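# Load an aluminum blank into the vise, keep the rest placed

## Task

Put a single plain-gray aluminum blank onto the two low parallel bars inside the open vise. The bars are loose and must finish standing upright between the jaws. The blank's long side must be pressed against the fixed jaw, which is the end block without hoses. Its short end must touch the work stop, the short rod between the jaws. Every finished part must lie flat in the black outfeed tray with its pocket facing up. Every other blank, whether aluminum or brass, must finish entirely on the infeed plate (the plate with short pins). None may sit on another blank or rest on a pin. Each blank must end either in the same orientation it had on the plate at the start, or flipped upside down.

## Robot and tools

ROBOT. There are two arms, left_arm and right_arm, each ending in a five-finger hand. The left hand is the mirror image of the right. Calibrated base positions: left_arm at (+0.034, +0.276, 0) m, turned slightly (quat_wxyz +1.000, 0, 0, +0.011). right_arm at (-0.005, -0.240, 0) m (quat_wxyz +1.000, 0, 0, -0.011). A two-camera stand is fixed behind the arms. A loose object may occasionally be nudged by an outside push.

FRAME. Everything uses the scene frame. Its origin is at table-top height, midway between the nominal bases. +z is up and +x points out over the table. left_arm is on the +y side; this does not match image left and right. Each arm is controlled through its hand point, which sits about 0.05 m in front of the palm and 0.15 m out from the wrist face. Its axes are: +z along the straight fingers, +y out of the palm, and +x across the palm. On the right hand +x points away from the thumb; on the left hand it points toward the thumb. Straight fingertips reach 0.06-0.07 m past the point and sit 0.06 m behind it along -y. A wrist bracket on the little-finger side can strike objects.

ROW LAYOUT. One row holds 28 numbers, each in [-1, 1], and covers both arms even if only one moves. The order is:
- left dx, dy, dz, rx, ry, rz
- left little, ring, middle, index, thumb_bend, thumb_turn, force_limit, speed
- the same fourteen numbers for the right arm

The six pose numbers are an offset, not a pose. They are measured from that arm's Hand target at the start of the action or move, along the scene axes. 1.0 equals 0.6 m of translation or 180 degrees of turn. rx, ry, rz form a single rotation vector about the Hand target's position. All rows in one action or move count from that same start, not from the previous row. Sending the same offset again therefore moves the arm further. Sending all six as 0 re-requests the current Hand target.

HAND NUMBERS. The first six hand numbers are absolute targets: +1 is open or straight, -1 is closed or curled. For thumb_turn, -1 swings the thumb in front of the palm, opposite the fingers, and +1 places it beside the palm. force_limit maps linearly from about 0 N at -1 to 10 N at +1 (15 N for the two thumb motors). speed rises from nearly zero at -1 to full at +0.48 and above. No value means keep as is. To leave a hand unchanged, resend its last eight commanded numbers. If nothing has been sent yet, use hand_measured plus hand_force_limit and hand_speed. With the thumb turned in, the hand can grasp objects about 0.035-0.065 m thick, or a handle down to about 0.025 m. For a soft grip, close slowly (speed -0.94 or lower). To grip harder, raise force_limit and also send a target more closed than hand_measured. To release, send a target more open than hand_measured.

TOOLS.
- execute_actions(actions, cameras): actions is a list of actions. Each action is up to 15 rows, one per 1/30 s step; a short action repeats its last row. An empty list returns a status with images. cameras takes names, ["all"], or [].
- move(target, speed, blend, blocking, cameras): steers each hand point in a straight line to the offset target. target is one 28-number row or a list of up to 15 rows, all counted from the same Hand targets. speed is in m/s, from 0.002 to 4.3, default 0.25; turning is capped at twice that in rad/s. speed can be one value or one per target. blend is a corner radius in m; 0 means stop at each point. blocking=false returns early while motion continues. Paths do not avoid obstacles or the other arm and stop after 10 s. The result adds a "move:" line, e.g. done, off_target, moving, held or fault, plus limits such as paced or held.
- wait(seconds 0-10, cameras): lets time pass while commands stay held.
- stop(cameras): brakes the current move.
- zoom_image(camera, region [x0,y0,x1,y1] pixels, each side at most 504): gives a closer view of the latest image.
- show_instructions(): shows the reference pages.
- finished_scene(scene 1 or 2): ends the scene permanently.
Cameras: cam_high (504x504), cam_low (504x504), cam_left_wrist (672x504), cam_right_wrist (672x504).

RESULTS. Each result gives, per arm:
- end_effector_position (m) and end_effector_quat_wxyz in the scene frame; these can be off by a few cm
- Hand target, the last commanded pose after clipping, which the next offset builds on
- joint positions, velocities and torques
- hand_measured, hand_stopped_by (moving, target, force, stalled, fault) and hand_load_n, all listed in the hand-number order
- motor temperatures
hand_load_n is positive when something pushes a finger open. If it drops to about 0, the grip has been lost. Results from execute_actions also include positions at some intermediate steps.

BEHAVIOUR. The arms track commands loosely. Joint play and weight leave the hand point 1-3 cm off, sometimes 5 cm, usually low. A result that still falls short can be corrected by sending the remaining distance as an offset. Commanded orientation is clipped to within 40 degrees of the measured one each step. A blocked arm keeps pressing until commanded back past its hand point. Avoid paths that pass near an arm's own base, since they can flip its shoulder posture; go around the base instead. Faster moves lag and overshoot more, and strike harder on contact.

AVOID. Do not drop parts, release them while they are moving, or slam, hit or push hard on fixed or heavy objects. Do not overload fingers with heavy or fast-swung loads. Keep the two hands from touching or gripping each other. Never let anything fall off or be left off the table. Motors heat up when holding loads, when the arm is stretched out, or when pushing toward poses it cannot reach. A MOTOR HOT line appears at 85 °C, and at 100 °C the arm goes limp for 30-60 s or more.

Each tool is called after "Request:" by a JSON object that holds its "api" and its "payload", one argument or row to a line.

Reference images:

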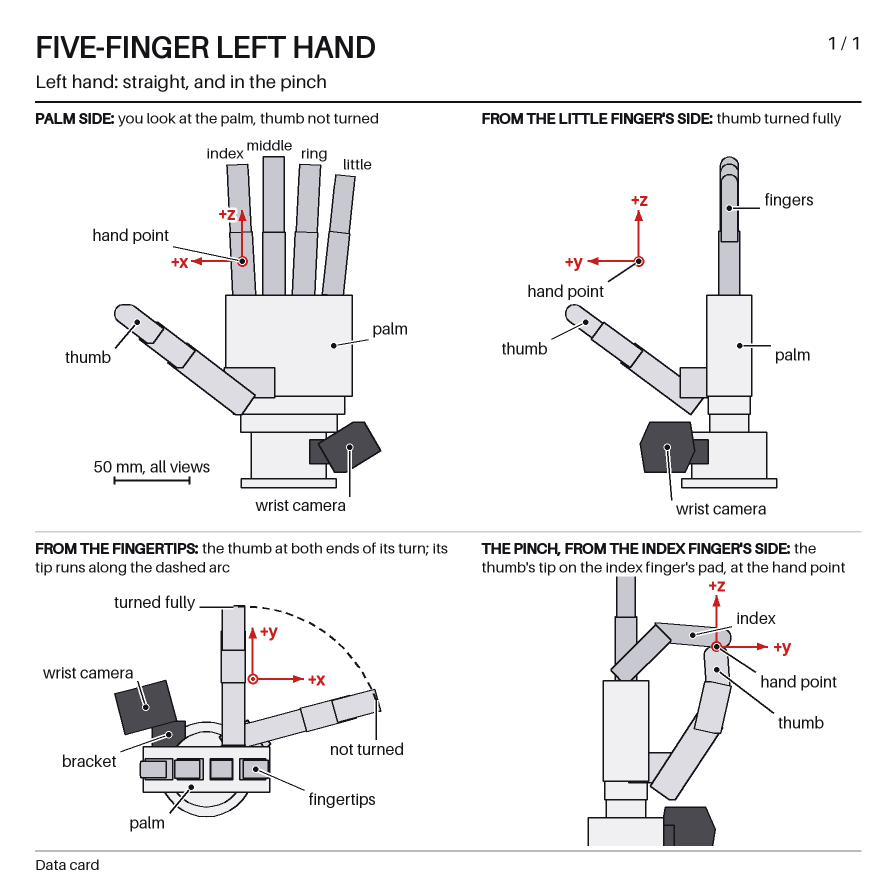

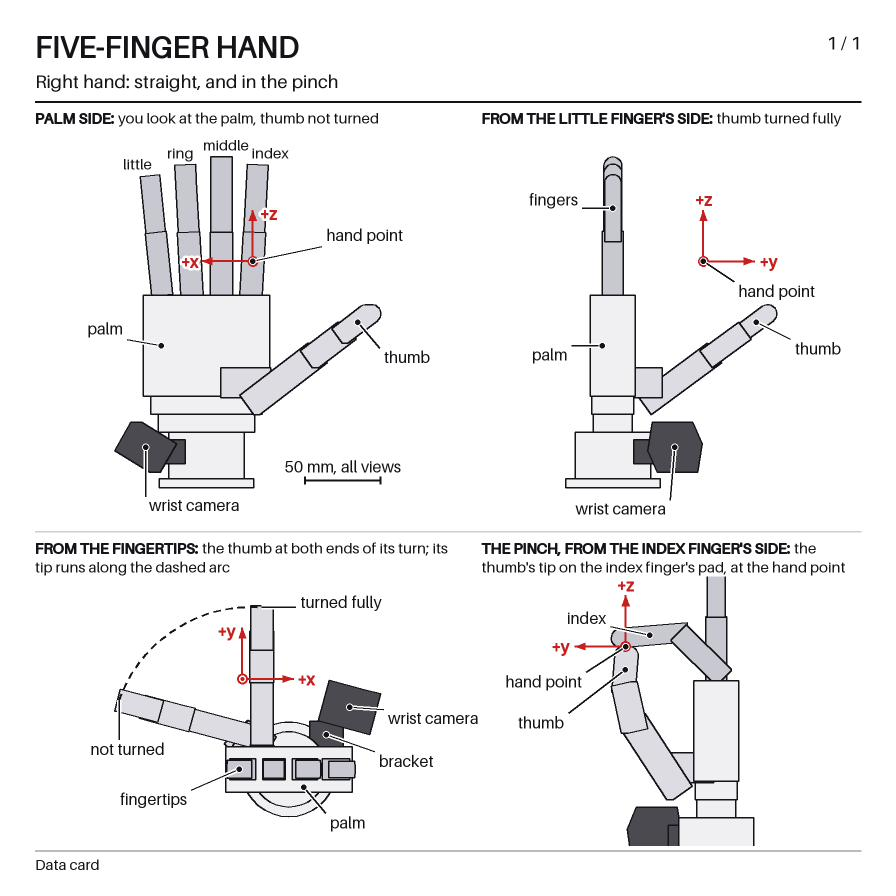

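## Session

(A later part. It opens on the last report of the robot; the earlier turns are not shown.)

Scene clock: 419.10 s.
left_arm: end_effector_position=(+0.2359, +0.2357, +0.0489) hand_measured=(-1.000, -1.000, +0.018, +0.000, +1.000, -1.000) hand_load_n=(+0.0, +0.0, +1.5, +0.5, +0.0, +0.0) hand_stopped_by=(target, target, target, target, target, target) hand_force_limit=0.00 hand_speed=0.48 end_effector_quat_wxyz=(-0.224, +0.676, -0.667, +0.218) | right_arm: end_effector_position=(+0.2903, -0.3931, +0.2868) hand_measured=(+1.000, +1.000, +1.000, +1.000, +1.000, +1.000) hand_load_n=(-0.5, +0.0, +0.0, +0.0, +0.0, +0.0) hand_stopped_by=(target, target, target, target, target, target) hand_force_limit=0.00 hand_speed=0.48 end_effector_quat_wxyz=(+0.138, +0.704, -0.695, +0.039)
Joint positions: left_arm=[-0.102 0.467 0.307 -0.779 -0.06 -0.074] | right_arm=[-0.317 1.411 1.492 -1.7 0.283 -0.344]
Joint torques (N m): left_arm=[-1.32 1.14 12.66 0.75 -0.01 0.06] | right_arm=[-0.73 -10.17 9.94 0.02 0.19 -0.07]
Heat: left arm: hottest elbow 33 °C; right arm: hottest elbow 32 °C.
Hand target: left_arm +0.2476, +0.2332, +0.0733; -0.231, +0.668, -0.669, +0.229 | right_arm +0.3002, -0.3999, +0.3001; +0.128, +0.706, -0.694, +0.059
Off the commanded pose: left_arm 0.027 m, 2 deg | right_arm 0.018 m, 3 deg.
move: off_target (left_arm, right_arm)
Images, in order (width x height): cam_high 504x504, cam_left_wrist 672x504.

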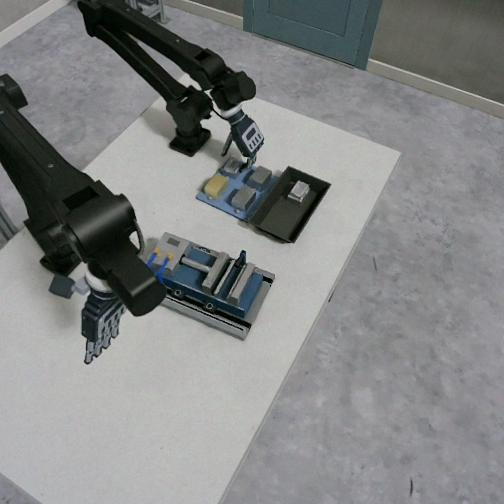

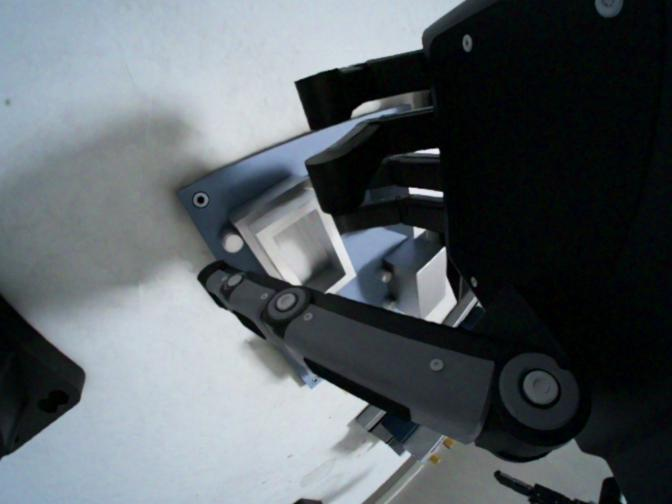

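Request:
{"api": "move", "payload": {
  "target": [0.0,0,0.05,0,0,0,-1,-1,0.018,0,1,-1,0,0.48,0,0,0,0,0,0,1,1,1,1,1,1,0,0.48],
  "cameras": ["cam_left_wrist","cam_high"],
  "speed": 0.1
}}

Request:
{"api": "zoom_image", "payload": {
  "camera": "cam_high",
  "region": [200, 120, 290, 210]
}}

Scene clock: 425.23 s.
left_arm: end_effector_position=(+0.2328, +0.2344, +0.0734) hand_measured=(-1.000, -1.000, +0.018, +0.000, +1.000, -1.000) hand_load_n=(+0.0, +0.5, +0.0, +0.0, +0.0, +0.0) hand_stopped_by=(target, target, target, target, target, target) hand_force_limit=0.00 hand_speed=0.48 end_effector_quat_wxyz=(-0.213, +0.678, -0.671, +0.210) | right_arm: end_effector_position=(+0.2903, -0.3931, +0.2868) hand_measured=(+1.000, +1.000, +1.000, +1.000, +1.000, +1.000) hand_load_n=(+0.5, +0.0, +0.0, +0.0, +0.0, +0.0) hand_stopped_by=(target, target, target, target, target, target) hand_force_limit=0.00 hand_speed=0.48 end_effector_quat_wxyz=(+0.138, +0.704, -0.695, +0.039)
Joint positions: left_arm=[-0.102 0.469 0.379 -0.875 -0.052 -0.074] | right_arm=[-0.317 1.411 1.492 -1.7 0.283 -0.344]
Joint torques (N m): left_arm=[-1.32 -0.03 13.01 0.99 -0.01 0.04] | right_arm=[-0.44 -9.88 9.88 0.05 0.2 -0.08]
Heat: left arm: hottest elbow 33 °C; right arm: hottest elbow 32 °C.
Hand target: left_arm +0.2476, +0.2332, +0.1033; -0.231, +0.668, -0.669, +0.229 | right_arm +0.3002, -0.3999, +0.3001; +0.128, +0.706, -0.694, +0.059
Off the commanded pose: left_arm 0.033 m, 3 deg | right_arm 0.018 m, 3 deg.
move: off_target (left_arm, right_arm)
Images, in order (width x height): cam_high 504x504, cam_left_wrist 672x504.

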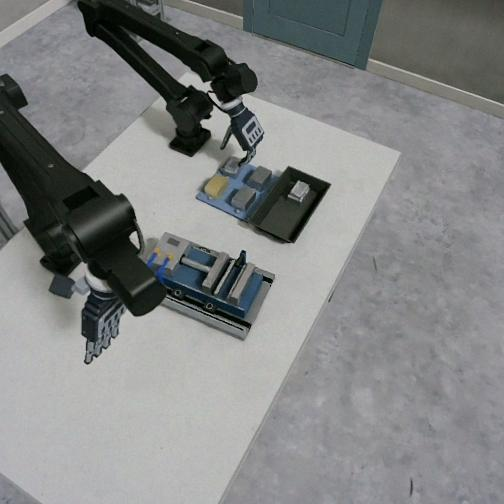

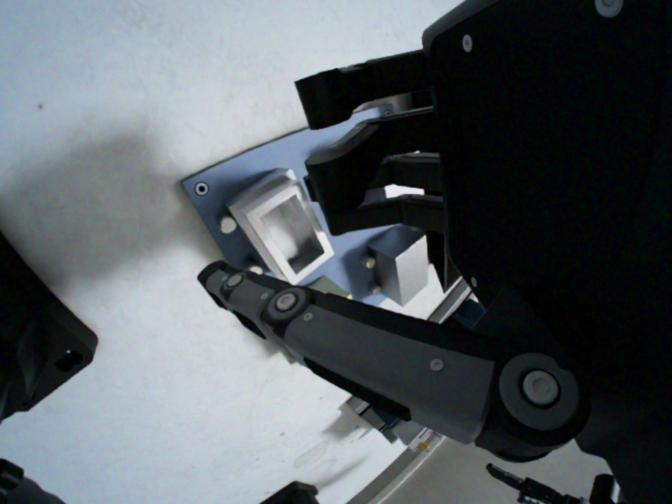

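Scaled by 5.600 from the camera's 504x504 image, which has a finer 720x720 frame.

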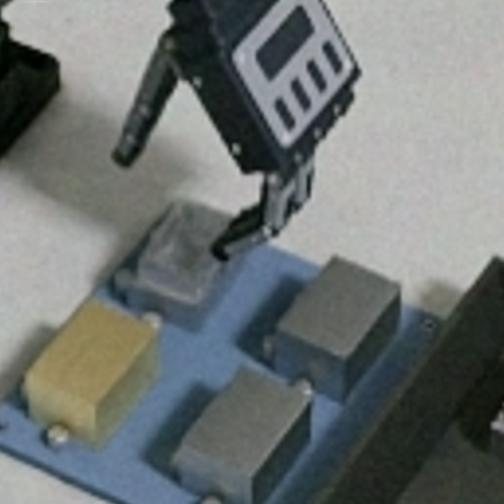

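Request:
{"api": "move", "payload": {
  "target": [-0.02,-0.004,0.0,0,-0.078,0,-1,-1,0,0,1,-1,0,0.48,0,0,0,0,0,0,1,1,1,1,1,1,0,0.48],
  "cameras": ["cam_left_wrist","cam_high"],
  "speed": 0.1
}}

Request:
{"api": "zoom_image", "payload": {
  "camera": "cam_high",
  "region": [200, 120, 290, 210]
}}

Scene clock: 448.00 s.
left_arm: end_effector_position=(+0.2322, +0.2335, +0.0959) hand_measured=(-1.000, -1.000, +0.000, +0.000, +1.000, -1.000) hand_load_n=(+0.0, +0.0, +0.0, +0.0, +0.0, +0.0) hand_stopped_by=(target, target, target, target, target, target) hand_force_limit=0.00 hand_speed=0.48 end_effector_quat_wxyz=(-0.305, +0.641, -0.638, +0.300) | right_arm: end_effector_position=(+0.2903, -0.3931, +0.2868) hand_measured=(+1.000, +1.000, +1.000, +1.000, +1.000, +1.000) hand_load_n=(+0.0, +0.0, +0.0, +0.0, +0.0, -0.5) hand_stopped_by=(target, target, target, target, target, target) hand_force_limit=0.00 hand_speed=0.48 end_effector_quat_wxyz=(+0.138, +0.704, -0.695, +0.039)
Joint positions: left_arm=[-0.171 0.122 0.304 -0.875 -0.124 -0.096] | right_arm=[-0.317 1.411 1.492 -1.7 0.283 -0.344]
Joint torques (N m): left_arm=[-2.14 1.67 8.87 1.85 -0.26 -0.09] | right_arm=[-0.67 -10.4 10.04 0.03 0.21 -0.07]
Heat: left arm: hottest elbow 34 °C; right arm: hottest elbow 32 °C.
Hand target: left_arm +0.2356, +0.2308, +0.1033; -0.311, +0.635, -0.636, +0.309 | right_arm +0.3002, -0.3999, +0.3001; +0.128, +0.706, -0.694, +0.059
Off the commanded pose: left_arm 0.009 m, 1 deg | right_arm 0.018 m, 3 deg.
move: off_target (right_arm)
Images, in order (width x height): cam_high 504x504, cam_left_wrist 672x504.

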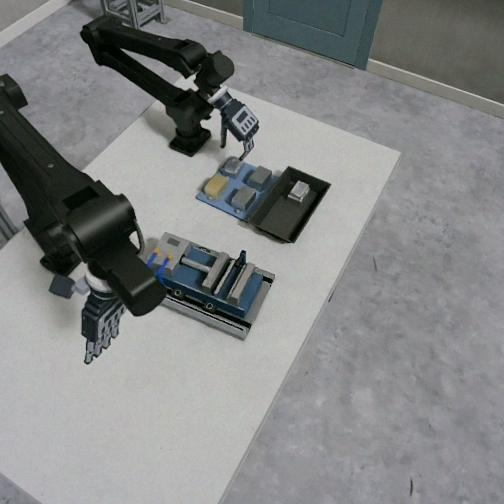

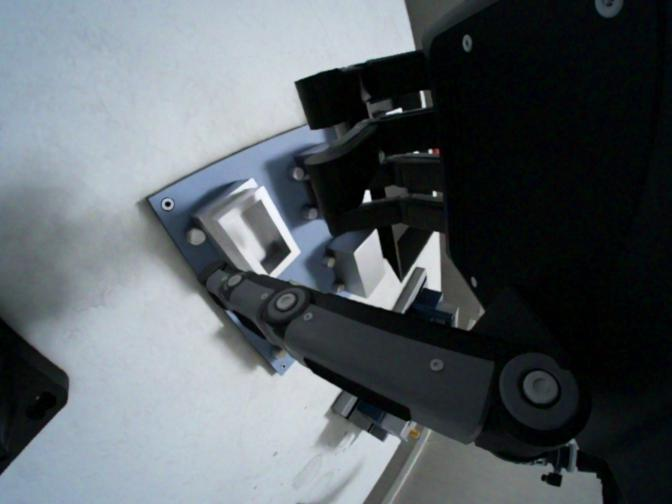

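Scaled by 5.600 from the camera's 504x504 image, which has a finer 720x720 frame.

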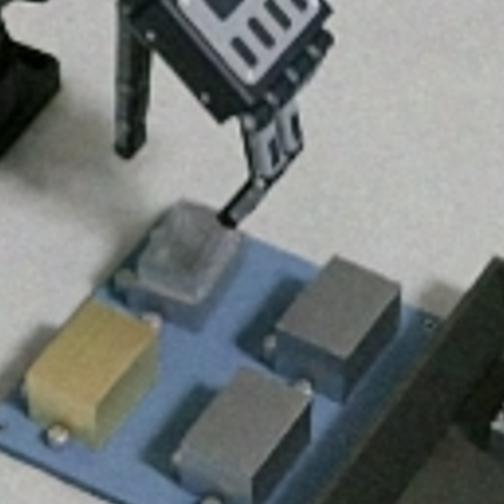

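Request:
{"api": "move", "payload": {
  "target": [-0.008,-0.012,-0.096,0,0,0,-1,-1,0,0,1,-1,0,0.48,0,0,0,0,0,0,1,1,1,1,1,1,0,0.48],
  "cameras": ["cam_left_wrist","cam_high"],
  "speed": 0.08
}}

Request:
{"api": "zoom_image", "payload": {
  "camera": "cam_high",
  "region": [200, 120, 290, 210]
}}

Request:
{"api": "zoom_image", "payload": {
  "camera": "cam_left_wrist",
  "region": [160, 100, 380, 320]
}}

Scene clock: 455.60 s.
left_arm: end_effector_position=(+0.2307, +0.2287, +0.0459) hand_measured=(-1.000, -1.000, +0.000, +0.000, +1.000, -1.000) hand_load_n=(+0.0, +0.0, +2.5, +0.0, +0.0, +0.0) hand_stopped_by=(target, target, target, target, target, target) hand_force_limit=0.00 hand_speed=0.48 end_effector_quat_wxyz=(-0.316, +0.641, -0.630, +0.304) | right_arm: end_effector_position=(+0.2903, -0.3931, +0.2868) hand_measured=(+1.000, +1.000, +1.000, +1.000, +1.000, +1.000) hand_load_n=(+0.0, +0.0, +0.0, +0.0, +0.0, +0.0) hand_stopped_by=(target, target, target, target, target, target) hand_force_limit=0.00 hand_speed=0.48 end_effector_quat_wxyz=(+0.138, +0.704, -0.695, +0.039)
Joint positions: left_arm=[-0.263 0.038 0.161 -0.805 -0.21 -0.157] | right_arm=[-0.317 1.411 1.492 -1.7 0.283 -0.344]
Joint torques (N m): left_arm=[-2.32 2.55 8.17 1.74 -0.12 -0.08] | right_arm=[-0.85 -9.93 9.87 0.08 0.18 -0.06]
Heat: left arm: hottest elbow 34 °C; right arm: hottest elbow 32 °C.
Hand target: left_arm +0.2308, +0.2236, +0.0457; -0.311, +0.635, -0.636, +0.309 | right_arm +0.3002, -0.3999, +0.3001; +0.128, +0.706, -0.694, +0.059
Off the commanded pose: left_arm 0.005 m, 1 deg | right_arm 0.018 m, 3 deg.
move: off_target (right_arm)
Images, in order (width x height): cam_high 504x504, cam_left_wrist 672x504.

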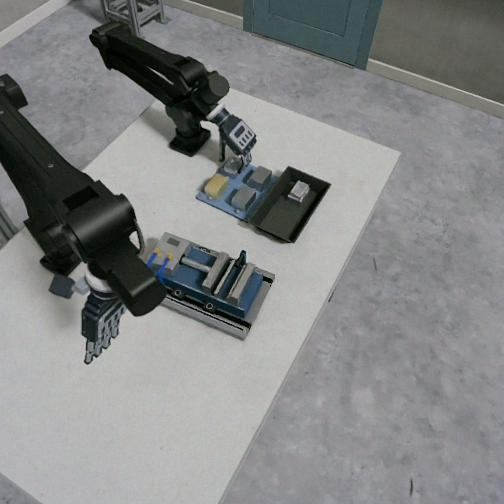

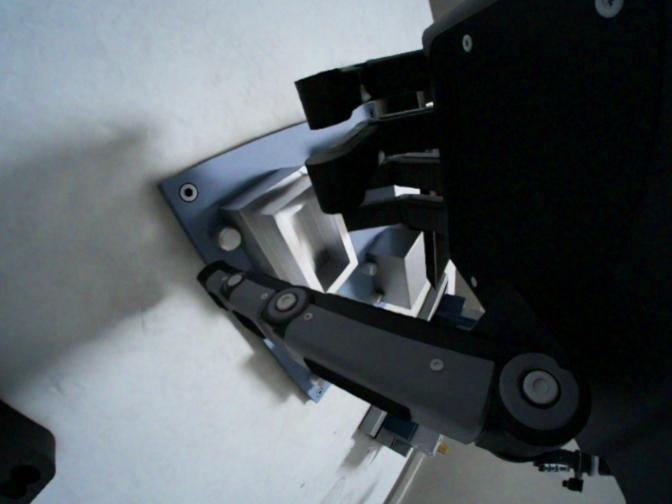

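Scaled by 5.600 from the camera's 504x504 image, which has a finer 720x720 frame.

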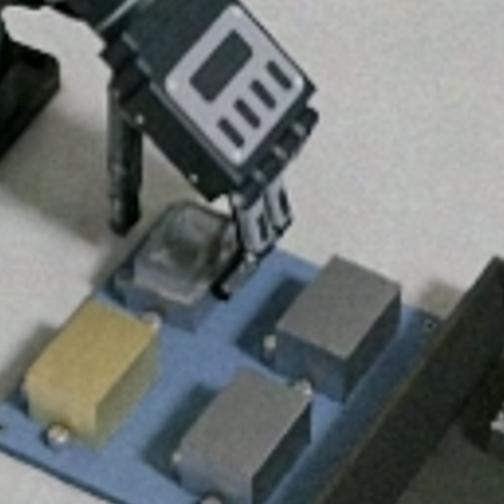

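Scaled by 2.291 from the camera's 672x504 image, which has a finer 960x720 frame.

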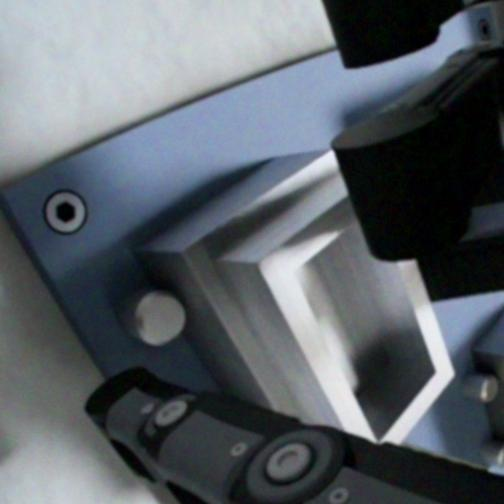

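Request:
{"api": "move", "payload": {
  "target": [0.012,-0.002,0.0,0,0.01,0,-1,-1,0,0,1,-1,0,0.48,0,0,0,0,0,0,1,1,1,1,1,1,0,0.48],
  "cameras": ["cam_left_wrist","cam_high"],
  "speed": 0.08
}}

Request:
{"api": "zoom_image", "payload": {
  "camera": "cam_high",
  "region": [200, 120, 290, 210]
}}

Request:
{"api": "zoom_image", "payload": {
  "camera": "cam_left_wrist",
  "region": [160, 100, 380, 320]
}}

Scene clock: 464.67 s.
left_arm: end_effector_position=(+0.2327, +0.2258, +0.0374) hand_measured=(-1.000, -1.000, +0.000, +0.000, +1.000, -1.000) hand_load_n=(+0.0, +0.0, -2.0, +0.0, +0.0, +0.0) hand_stopped_by=(target, target, target, target, target, target) hand_force_limit=0.00 hand_speed=0.48 end_effector_quat_wxyz=(-0.302, +0.641, -0.643, +0.290) | right_arm: end_effector_position=(+0.2903, -0.3931, +0.2868) hand_measured=(+1.000, +1.000, +1.000, +1.000, +1.000, +1.000) hand_load_n=(+0.0, +0.0, +0.0, +0.0, +0.0, +0.0) hand_stopped_by=(target, target, target, target, target, target) hand_force_limit=0.00 hand_speed=0.48 end_effector_quat_wxyz=(+0.138, +0.704, -0.695, +0.039)
Joint positions: left_arm=[-0.263 0.133 0.161 -0.752 -0.196 -0.149] | right_arm=[-0.317 1.411 1.492 -1.7 0.283 -0.344]
Joint torques (N m): left_arm=[-0.73 3.08 9.62 2.11 0.15 -0.01] | right_arm=[-0.5 -9.7 9.95 0.06 0.21 -0.08]
Heat: left arm: hottest elbow 33 °C; right arm: hottest elbow 32 °C.
Hand target: left_arm +0.2380, +0.2224, +0.0457; -0.301, +0.640, -0.641, +0.299 | right_arm +0.3002, -0.3999, +0.3001; +0.128, +0.706, -0.694, +0.059
Off the commanded pose: left_arm 0.010 m, 1 deg | right_arm 0.018 m, 3 deg.
move: off_target (right_arm)
Images, in order (width x height): cam_high 504x504, cam_left_wrist 672x504.

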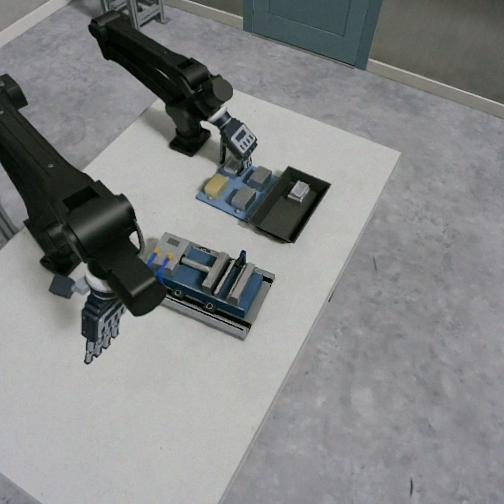

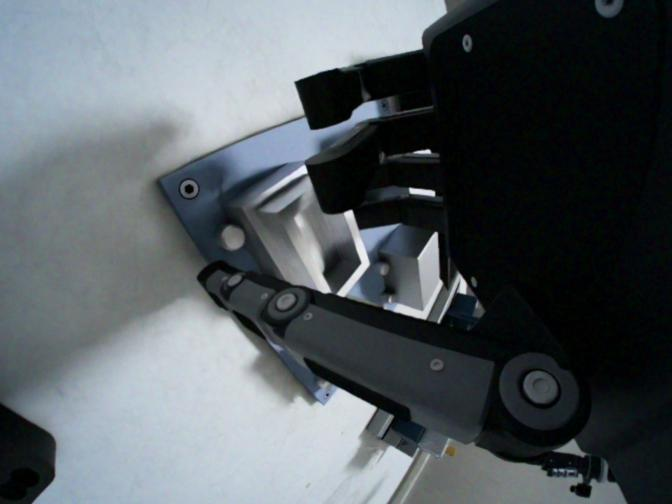

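Scaled by 5.600 from the camera's 504x504 image, which has a finer 720x720 frame.

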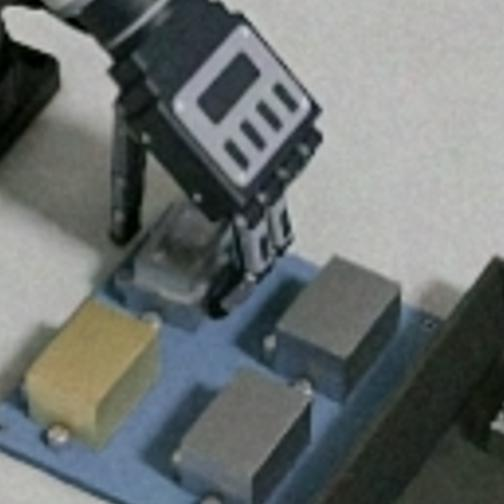

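Scaled by 2.291 from the camera's 672x504 image, which has a finer 960x720 frame.

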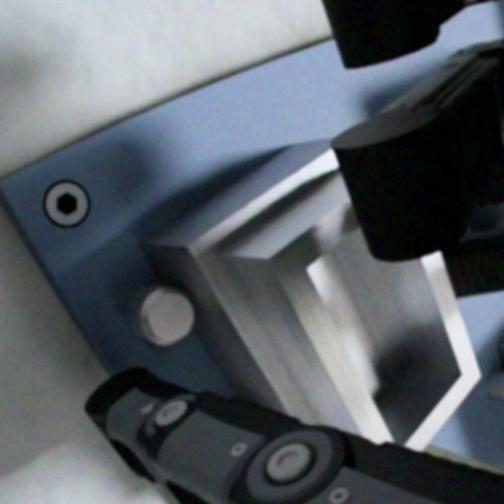

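Request:
{"api": "move", "payload": {
  "target": [0.0,0.008,0.006,0,0,0,-1,-1,0,0,1,-1,0,0.48,0,0,0,0,0,0,1,1,1,1,1,1,0,0.48],
  "speed": 0.05
}}

Request:
{"api": "move", "payload": {
  "target": [0.0,0.0,0.0,0,0,0,-1,-1,0,0,0.4,-1,-0.5,-0.3,0,0,0,0,0,0,1,1,1,1,1,1,0,0.48],
  "cameras": ["cam_left_wrist","cam_high"]
}}

Request:
{"api": "zoom_image", "payload": {
  "camera": "cam_high",
  "region": [200, 120, 290, 210]
}}

Request:
{"api": "zoom_image", "payload": {
  "camera": "cam_left_wrist",
  "region": [160, 100, 380, 320]
}}

Scene clock: 480.07 s.
left_arm: end_effector_position=(+0.2326, +0.2263, +0.0373) hand_measured=(-1.000, -1.000, +0.000, +0.000, +1.000, -1.000) hand_load_n=(+0.0, +0.0, -1.5, +0.0, +0.0, +0.0) hand_stopped_by=(target, target, target, target, target, target) hand_force_limit=0.00 hand_speed=0.48 end_effector_quat_wxyz=(-0.293, +0.646, -0.640, +0.294) | right_arm: end_effector_position=(+0.2903, -0.3931, +0.2868) hand_measured=(+1.000, +1.000, +1.000, +1.000, +1.000, +1.000) hand_load_n=(+0.0, +0.0, +0.0, +0.0, +0.0, +0.0) hand_stopped_by=(target, target, target, target, target, target) hand_force_limit=0.00 hand_speed=0.48 end_effector_quat_wxyz=(+0.138, +0.704, -0.695, +0.039)
Joint positions: left_arm=[-0.221 0.133 0.161 -0.752 -0.153 -0.14] | right_arm=[-0.317 1.411 1.492 -1.7 0.283 -0.344]
Joint torques (N m): left_arm=[-0.38 2.61 10.25 1.73 0.14 0.14] | right_arm=[-0.62 -9.52 9.96 0.03 0.17 -0.06]
Heat: left arm: hottest elbow 33 °C; right arm: hottest elbow 33 °C.
Hand target: left_arm +0.2380, +0.2272, +0.0493; -0.301, +0.640, -0.641, +0.299 | right_arm +0.3002, -0.3999, +0.3001; +0.128, +0.706, -0.694, +0.059
Off the commanded pose: left_arm 0.013 m, 1 deg | right_arm 0.018 m, 3 deg.
move: off_target (left_arm, right_arm)

Scene clock: 480.93 s.
left_arm: end_effector_position=(+0.2323, +0.2251, +0.0373) hand_measured=(-1.000, -1.000, +0.000, +0.000, +0.712, -1.000) hand_load_n=(+0.0, +0.0, +2.5, +0.0, +4.0, +2.0) hand_stopped_by=(target, target, target, target, force, target) hand_force_limit=-0.50 hand_speed=-0.30 end_effector_quat_wxyz=(-0.292, +0.645, -0.641, +0.296) | right_arm: end_effector_position=(+0.2903, -0.3931, +0.2868) hand_measured=(+1.000, +1.000, +1.000, +1.000, +1.000, +1.000) hand_load_n=(+0.0, +0.0, +0.0, +0.0, -0.5, +0.0) hand_stopped_by=(target, target, target, target, target, target) hand_force_limit=0.00 hand_speed=0.48 end_effector_quat_wxyz=(+0.138, +0.704, -0.695, +0.039)
Joint positions: left_arm=[-0.223 0.133 0.161 -0.752 -0.148 -0.14] | right_arm=[-0.317 1.411 1.492 -1.7 0.283 -0.344]
Joint torques (N m): left_arm=[-0.5 2.55 10.28 1.76 0.02 0.15] | right_arm=[-0.21 -9.58 9.98 0.09 0.19 -0.09]
Heat: left arm: hottest elbow 33 °C; right arm: hottest elbow 33 °C.
Hand target: left_arm +0.2380, +0.2272, +0.0493; -0.301, +0.640, -0.641, +0.299 | right_arm +0.3002, -0.3999, +0.3001; +0.128, +0.706, -0.694, +0.059
Off the commanded pose: left_arm 0.013 m, 1 deg | right_arm 0.018 m, 3 deg.
move: off_target (left_arm, right_arm)
Images, in order (width x height): cam_high 504x504, cam_left_wrist 672x504.

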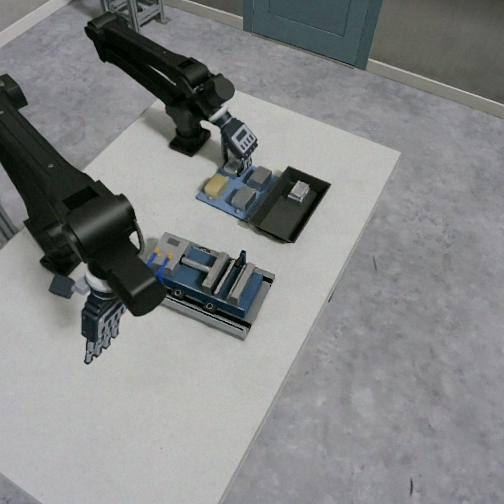

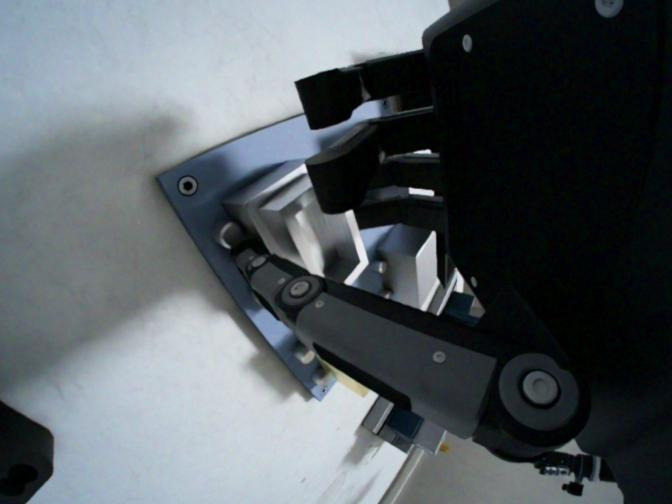

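Scaled by 5.600 from the camera's 504x504 image, which has a finer 720x720 frame.

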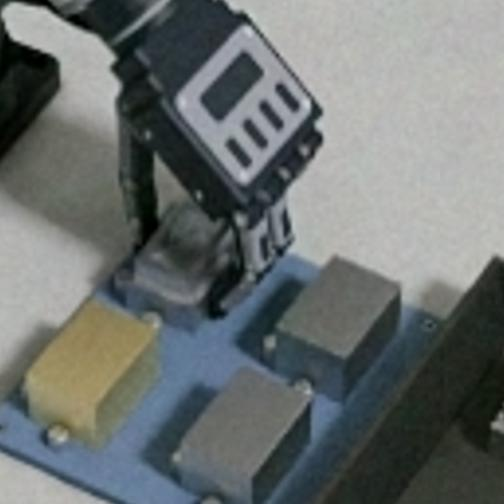

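Scaled by 2.291 from the camera's 672x504 image, which has a finer 960x720 frame.

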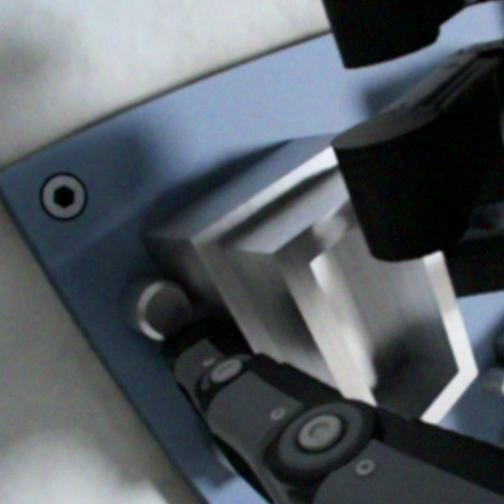

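Request:
{"api": "move", "payload": {
  "target": [0.0,0.0,0.0,0,0,0,-1,-1,-0.3,-0.3,0.35,-1,-0.4,-0.85,0,0,0,0,0,0,1,1,1,1,1,1,0,0.48],
  "cameras": []
}}

Scene clock: 484.60 s.
left_arm: end_effector_position=(+0.2327, +0.2251, +0.0376) hand_measured=(-1.000, -1.000, -0.010, -0.024, +0.710, -1.000) hand_load_n=(+0.0, +0.0, +5.5, +4.0, +8.0, +1.0) hand_stopped_by=(target, target, force, force, force, target) hand_force_limit=-0.40 hand_speed=-0.85 end_effector_quat_wxyz=(-0.292, +0.645, -0.641, +0.296) | right_arm: end_effector_position=(+0.2903, -0.3931, +0.2868) hand_measured=(+1.000, +1.000, +1.000, +1.000, +1.000, +1.000) hand_load_n=(+0.0, +0.0, +0.0, +0.0, +0.0, +0.0) hand_stopped_by=(target, target, target, target, target, target) hand_force_limit=0.00 hand_speed=0.48 end_effector_quat_wxyz=(+0.138, +0.704, -0.695, +0.039)
Joint positions: left_arm=[-0.223 0.133 0.161 -0.751 -0.148 -0.14] | right_arm=[-0.317 1.411 1.492 -1.7 0.283 -0.344]
Joint torques (N m): left_arm=[-0.5 2.61 10.24 1.73 0.01 0.14] | right_arm=[-0.91 -9.82 9.89 0.08 0.18 -0.08]
Heat: left arm: hottest elbow 33 °C; right arm: hottest elbow 33 °C.
Hand target: left_arm +0.2380, +0.2272, +0.0493; -0.301, +0.640, -0.641, +0.299 | right_arm +0.3002, -0.3999, +0.3001; +0.128, +0.706, -0.694, +0.059
Off the commanded pose: left_arm 0.013 m, 1 deg | right_arm 0.018 m, 3 deg.
move: off_target (left_arm, right_arm)
No camera images: "cameras" was empty.

Request:
{"api": "move", "payload": {
  "target": [0.0,0.0,0.14,0,0,0,-1,-1,-0.3,-0.3,0.35,-1,-0.4,-0.85,0,0,0,0,0,0,1,1,1,1,1,1,0,0.48],
  "cameras": ["cam_left_wrist","cam_high"],
  "speed": 0.1
}}

Request:
{"api": "zoom_image", "payload": {
  "camera": "cam_high",
  "region": [200, 100, 290, 190]
}}

Request:
{"api": "zoom_image", "payload": {
  "camera": "cam_left_wrist",
  "region": [160, 100, 380, 320]
}}

Scene clock: 490.53 s.
left_arm: end_effector_position=(+0.2264, +0.2267, +0.0936) hand_measured=(-1.000, -1.000, -0.010, -0.026, +0.710, -1.000) hand_load_n=(+0.0, +0.0, +8.0, +0.5, +6.5, +1.0) hand_stopped_by=(target, target, force, force, force, target) hand_force_limit=-0.40 hand_speed=-0.85 end_effector_quat_wxyz=(-0.280, +0.646, -0.654, +0.275) | right_arm: end_effector_position=(+0.2903, -0.3931, +0.2868) hand_measured=(+1.000, +1.000, +1.000, +1.000, +1.000, +1.000) hand_load_n=(+0.0, +0.0, +0.0, +0.0, +0.0, +0.0) hand_stopped_by=(target, target, target, target, target, target) hand_force_limit=0.00 hand_speed=0.48 end_effector_quat_wxyz=(+0.138, +0.704, -0.695, +0.039)
Joint positions: left_arm=[-0.224 0.202 0.335 -0.907 -0.148 -0.128] | right_arm=[-0.317 1.411 1.492 -1.7 0.283 -0.344]
Joint torques (N m): left_arm=[-0.56 1.67 14.27 1.39 -0.09 0.1] | right_arm=[-0.79 -10.05 9.95 0.01 0.16 -0.09]
Heat: left arm: hottest elbow 33 °C; right arm: hottest elbow 33 °C.
Hand target: left_arm +0.2380, +0.2272, +0.1333; -0.301, +0.640, -0.641, +0.299 | right_arm +0.3002, -0.3999, +0.3001; +0.128, +0.706, -0.694, +0.059
Off the commanded pose: left_arm 0.041 m, 4 deg | right_arm 0.018 m, 3 deg.
move: off_target (left_arm, right_arm)
Images, in order (width x height): cam_high 504x504, cam_left_wrist 672x504.

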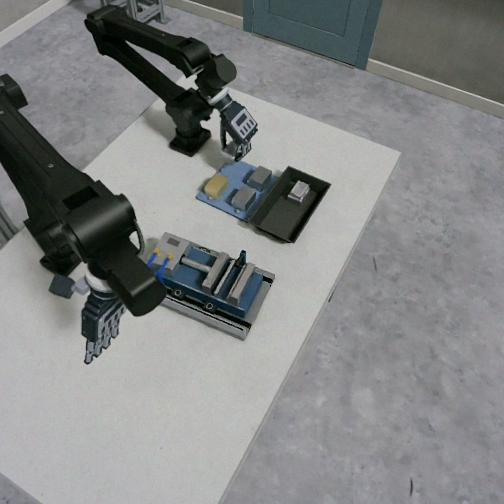

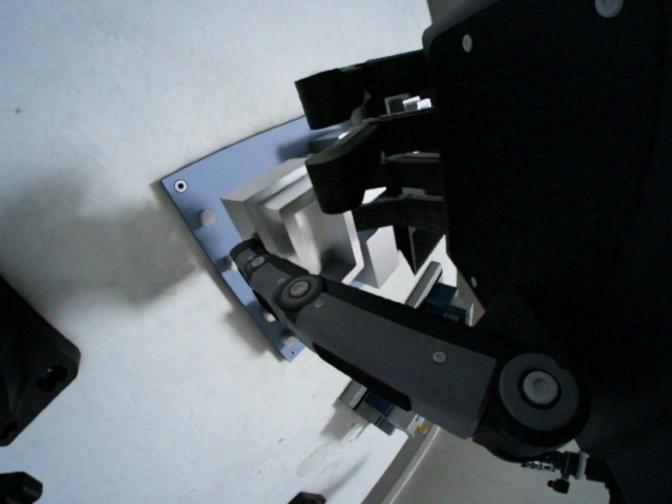

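Scaled by 5.600 from the camera's 504x504 image, which has a finer 720x720 frame.

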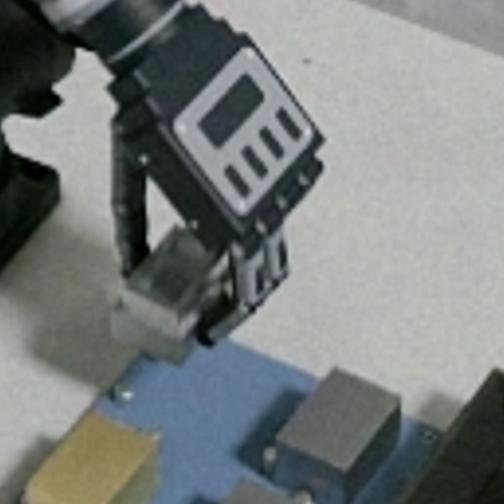

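Scaled by 2.291 from the camera's 672x504 image, which has a finer 960x720 frame.

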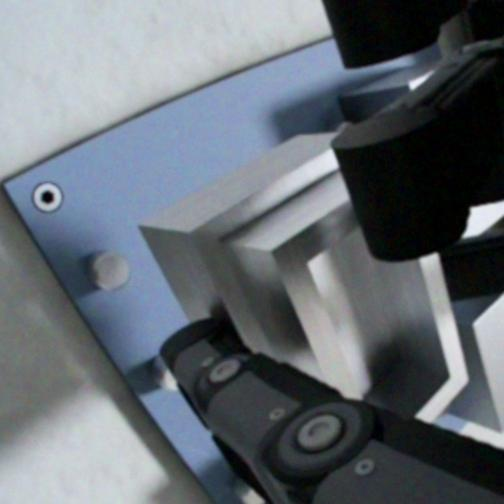

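Request:
{"api": "move", "payload": {
  "target": [
    [0.0,0.0,0.03,0,0,0,-1,-1,-0.3,-0.3,0.35,-1,-0.4,-0.85,0,0,0,0,0,0,1,1,1,1,1,1,0,0.48],
    [0.295,-0.087,0.03,0,0,0,-1,-1,-0.3,-0.3,0.35,-1,-0.4,-0.85,0,0,0,0,0,0,1,1,1,1,1,1,0,0.48]
  ],
  "cameras": ["cam_left_wrist","cam_high","cam_low"],
  "speed": 0.12,
  "blend": [0.02,0]
}}

Request:
{"api": "zoom_image", "payload": {
  "camera": "cam_high",
  "region": [230, 110, 350, 230]
}}

Request:
{"api": "zoom_image", "payload": {
  "camera": "cam_low",
  "region": [110, 130, 290, 280]
}}

Scene clock: 504.33 s.
left_arm: end_effector_position=(+0.3817, +0.1892, +0.1090) hand_measured=(-1.000, -1.000, -0.010, -0.026, +0.710, -1.000) hand_load_n=(+0.0, +0.5, +8.5, +0.0, +6.5, +1.0) hand_stopped_by=(target, target, force, force, force, target) hand_force_limit=-0.40 hand_speed=-0.85 end_effector_quat_wxyz=(-0.276, +0.650, -0.661, +0.254) | right_arm: end_effector_position=(+0.2903, -0.3931, +0.2868) hand_measured=(+1.000, +1.000, +1.000, +1.000, +1.000, +1.000) hand_load_n=(+0.0, +0.0, +0.0, +0.5, +0.0, +0.0) hand_stopped_by=(target, target, target, target, target, target) hand_force_limit=0.00 hand_speed=0.48 end_effector_quat_wxyz=(+0.138, +0.704, -0.695, +0.039)
Joint positions: left_arm=[-0.258 0.941 0.591 -0.469 -0.187 -0.146] | right_arm=[-0.317 1.411 1.492 -1.7 0.283 -0.344]
Joint torques (N m): left_arm=[-2.14 -4.07 13.52 2.5 -0.32 -0.11] | right_arm=[-0.5 -9.58 10.03 0.09 0.16 -0.06]
Heat: left arm: hottest elbow 35 °C; right arm: hottest elbow 33 °C.
Hand target: left_arm +0.4150, +0.1750, +0.1513; -0.301, +0.640, -0.641, +0.299 | right_arm +0.3002, -0.3999, +0.3001; +0.128, +0.706, -0.694, +0.059
Off the commanded pose: left_arm 0.056 m, 6 deg | right_arm 0.018 m, 3 deg.
move: off_target (left_arm, right_arm); blend cut to 0.0096 m at target 1
Images, in order (width x height): cam_high 504x504, cam_low 504x504, cam_left_wrist 672x504.

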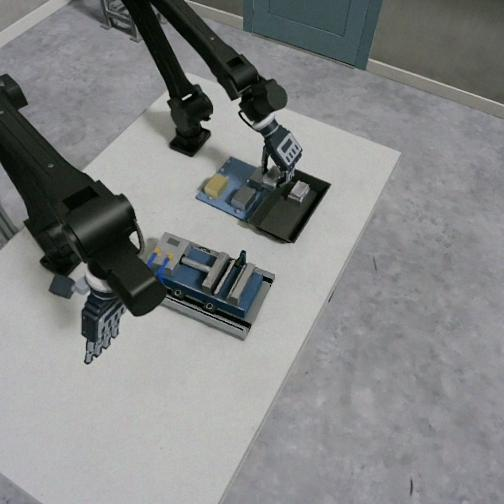

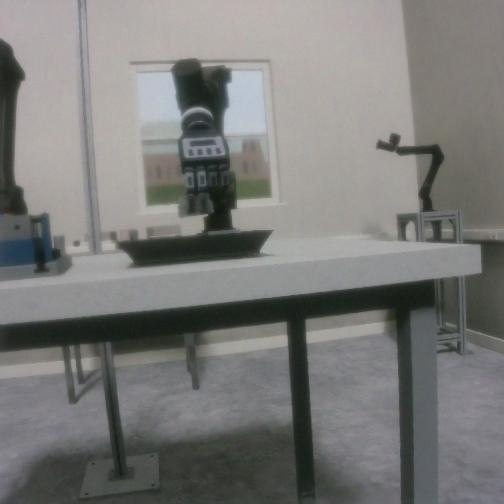

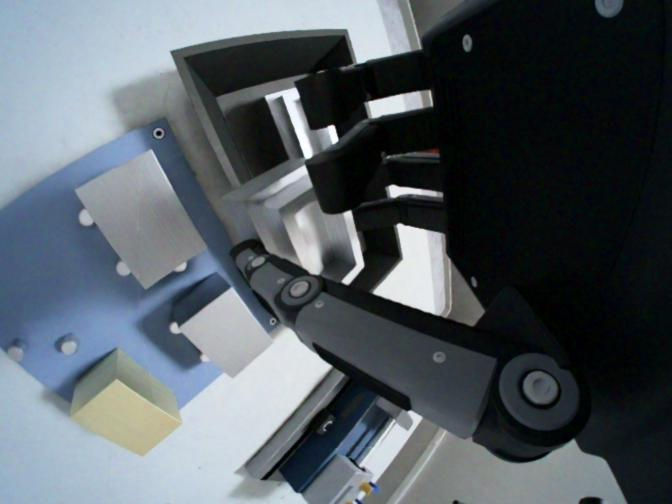

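Scaled by 4.200 from the camera's 504x504 image, which has a finer 720x720 frame.

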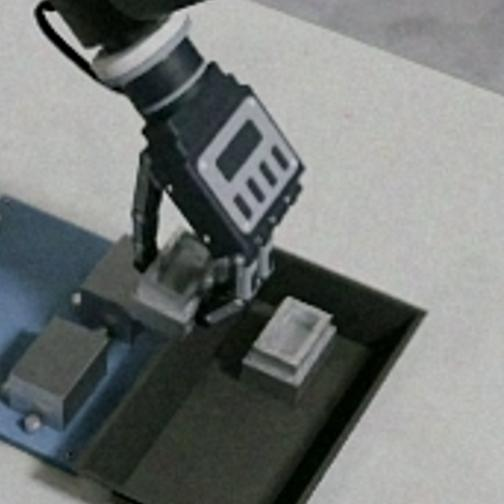

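Scaled by 2.800 from the camera's 504x504 image, which has a finer 720x720 frame.

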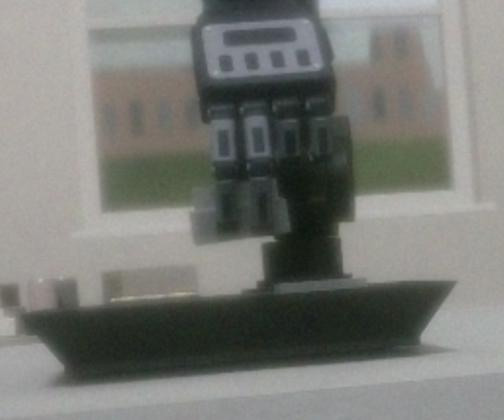

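Request:
{"api": "move", "payload": {
  "target": [0.015,-0.015,-0.09,0,0,0,-1,-1,-0.3,-0.3,0.35,-1,-0.4,-0.85,0,0,0,0,0,0,1,1,1,1,1,1,0,0.48],
  "cameras": ["cam_left_wrist","cam_high","cam_low"],
  "speed": 0.1
}}

Request:
{"api": "zoom_image", "payload": {
  "camera": "cam_high",
  "region": [230, 110, 350, 230]
}}

Request:
{"api": "zoom_image", "payload": {
  "camera": "cam_low",
  "region": [110, 130, 290, 280]
}}

Scene clock: 512.37 s.
left_arm: end_effector_position=(+0.4095, +0.1758, +0.0799) hand_measured=(-1.000, -1.000, -0.010, -0.026, +0.710, -1.000) hand_load_n=(+0.0, +0.0, +8.0, +0.0, +6.5, +1.0) hand_stopped_by=(target, target, force, force, force, target) hand_force_limit=-0.40 hand_speed=-0.85 end_effector_quat_wxyz=(-0.288, +0.645, -0.653, +0.273) | right_arm: end_effector_position=(+0.2903, -0.3931, +0.2868) hand_measured=(+1.000, +1.000, +1.000, +1.000, +1.000, +1.000) hand_load_n=(+0.0, +0.0, +0.0, +0.0, +0.0, +0.0) hand_stopped_by=(target, target, target, target, target, target) hand_force_limit=0.00 hand_speed=0.48 end_effector_quat_wxyz=(+0.138, +0.704, -0.695, +0.039)
Joint positions: left_arm=[-0.281 1.066 0.559 -0.268 -0.204 -0.162] | right_arm=[-0.317 1.411 1.492 -1.7 0.283 -0.344]
Joint torques (N m): left_arm=[-2.08 -5.42 8.61 2.59 -0.33 -0.12] | right_arm=[-0.32 -10.05 9.87 0.03 0.16 -0.05]
Heat: left arm: hottest elbow 37 °C; right arm: hottest elbow 33 °C.
Hand target: left_arm +0.4240, +0.1660, +0.0973; -0.301, +0.640, -0.641, +0.299 | right_arm +0.3002, -0.3999, +0.3001; +0.128, +0.706, -0.694, +0.059
Off the commanded pose: left_arm 0.025 m, 4 deg | right_arm 0.018 m, 3 deg.
move: off_target (left_arm, right_arm)
Images, in order (width x height): cam_high 504x504, cam_low 504x504, cam_left_wrist 672x504.

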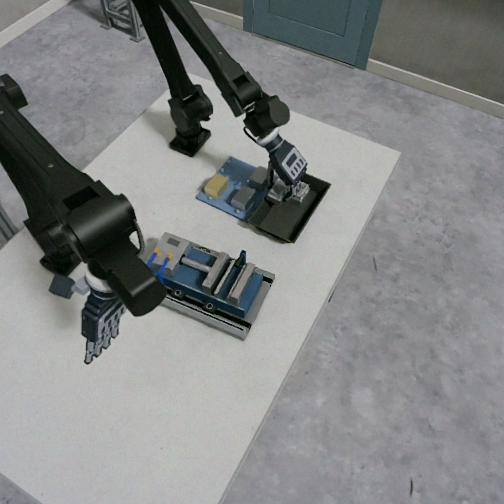

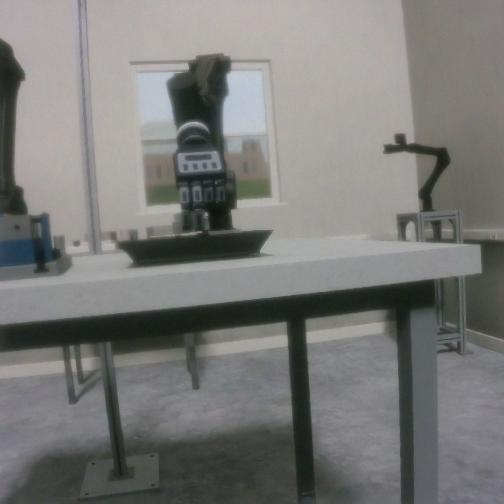

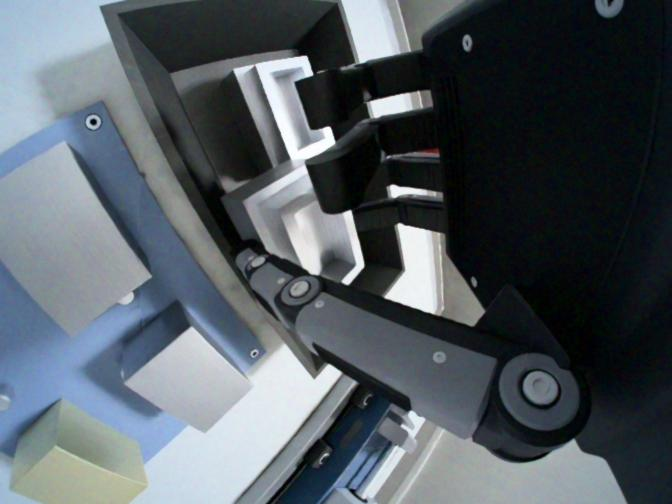

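Scaled by 4.200 from the camera's 504x504 image, which has a finer 720x720 frame.

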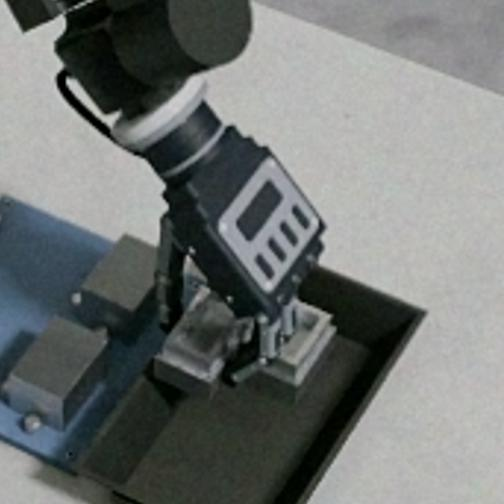

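Scaled by 2.800 from the camera's 504x504 image, which has a finer 720x720 frame.

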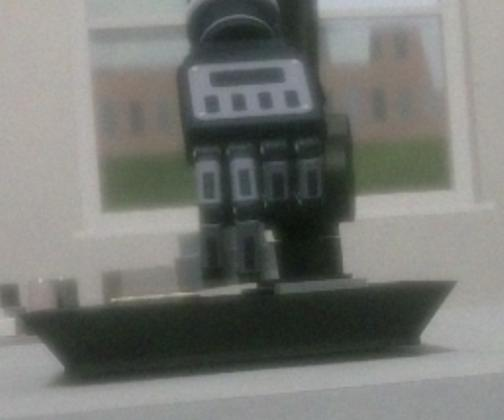

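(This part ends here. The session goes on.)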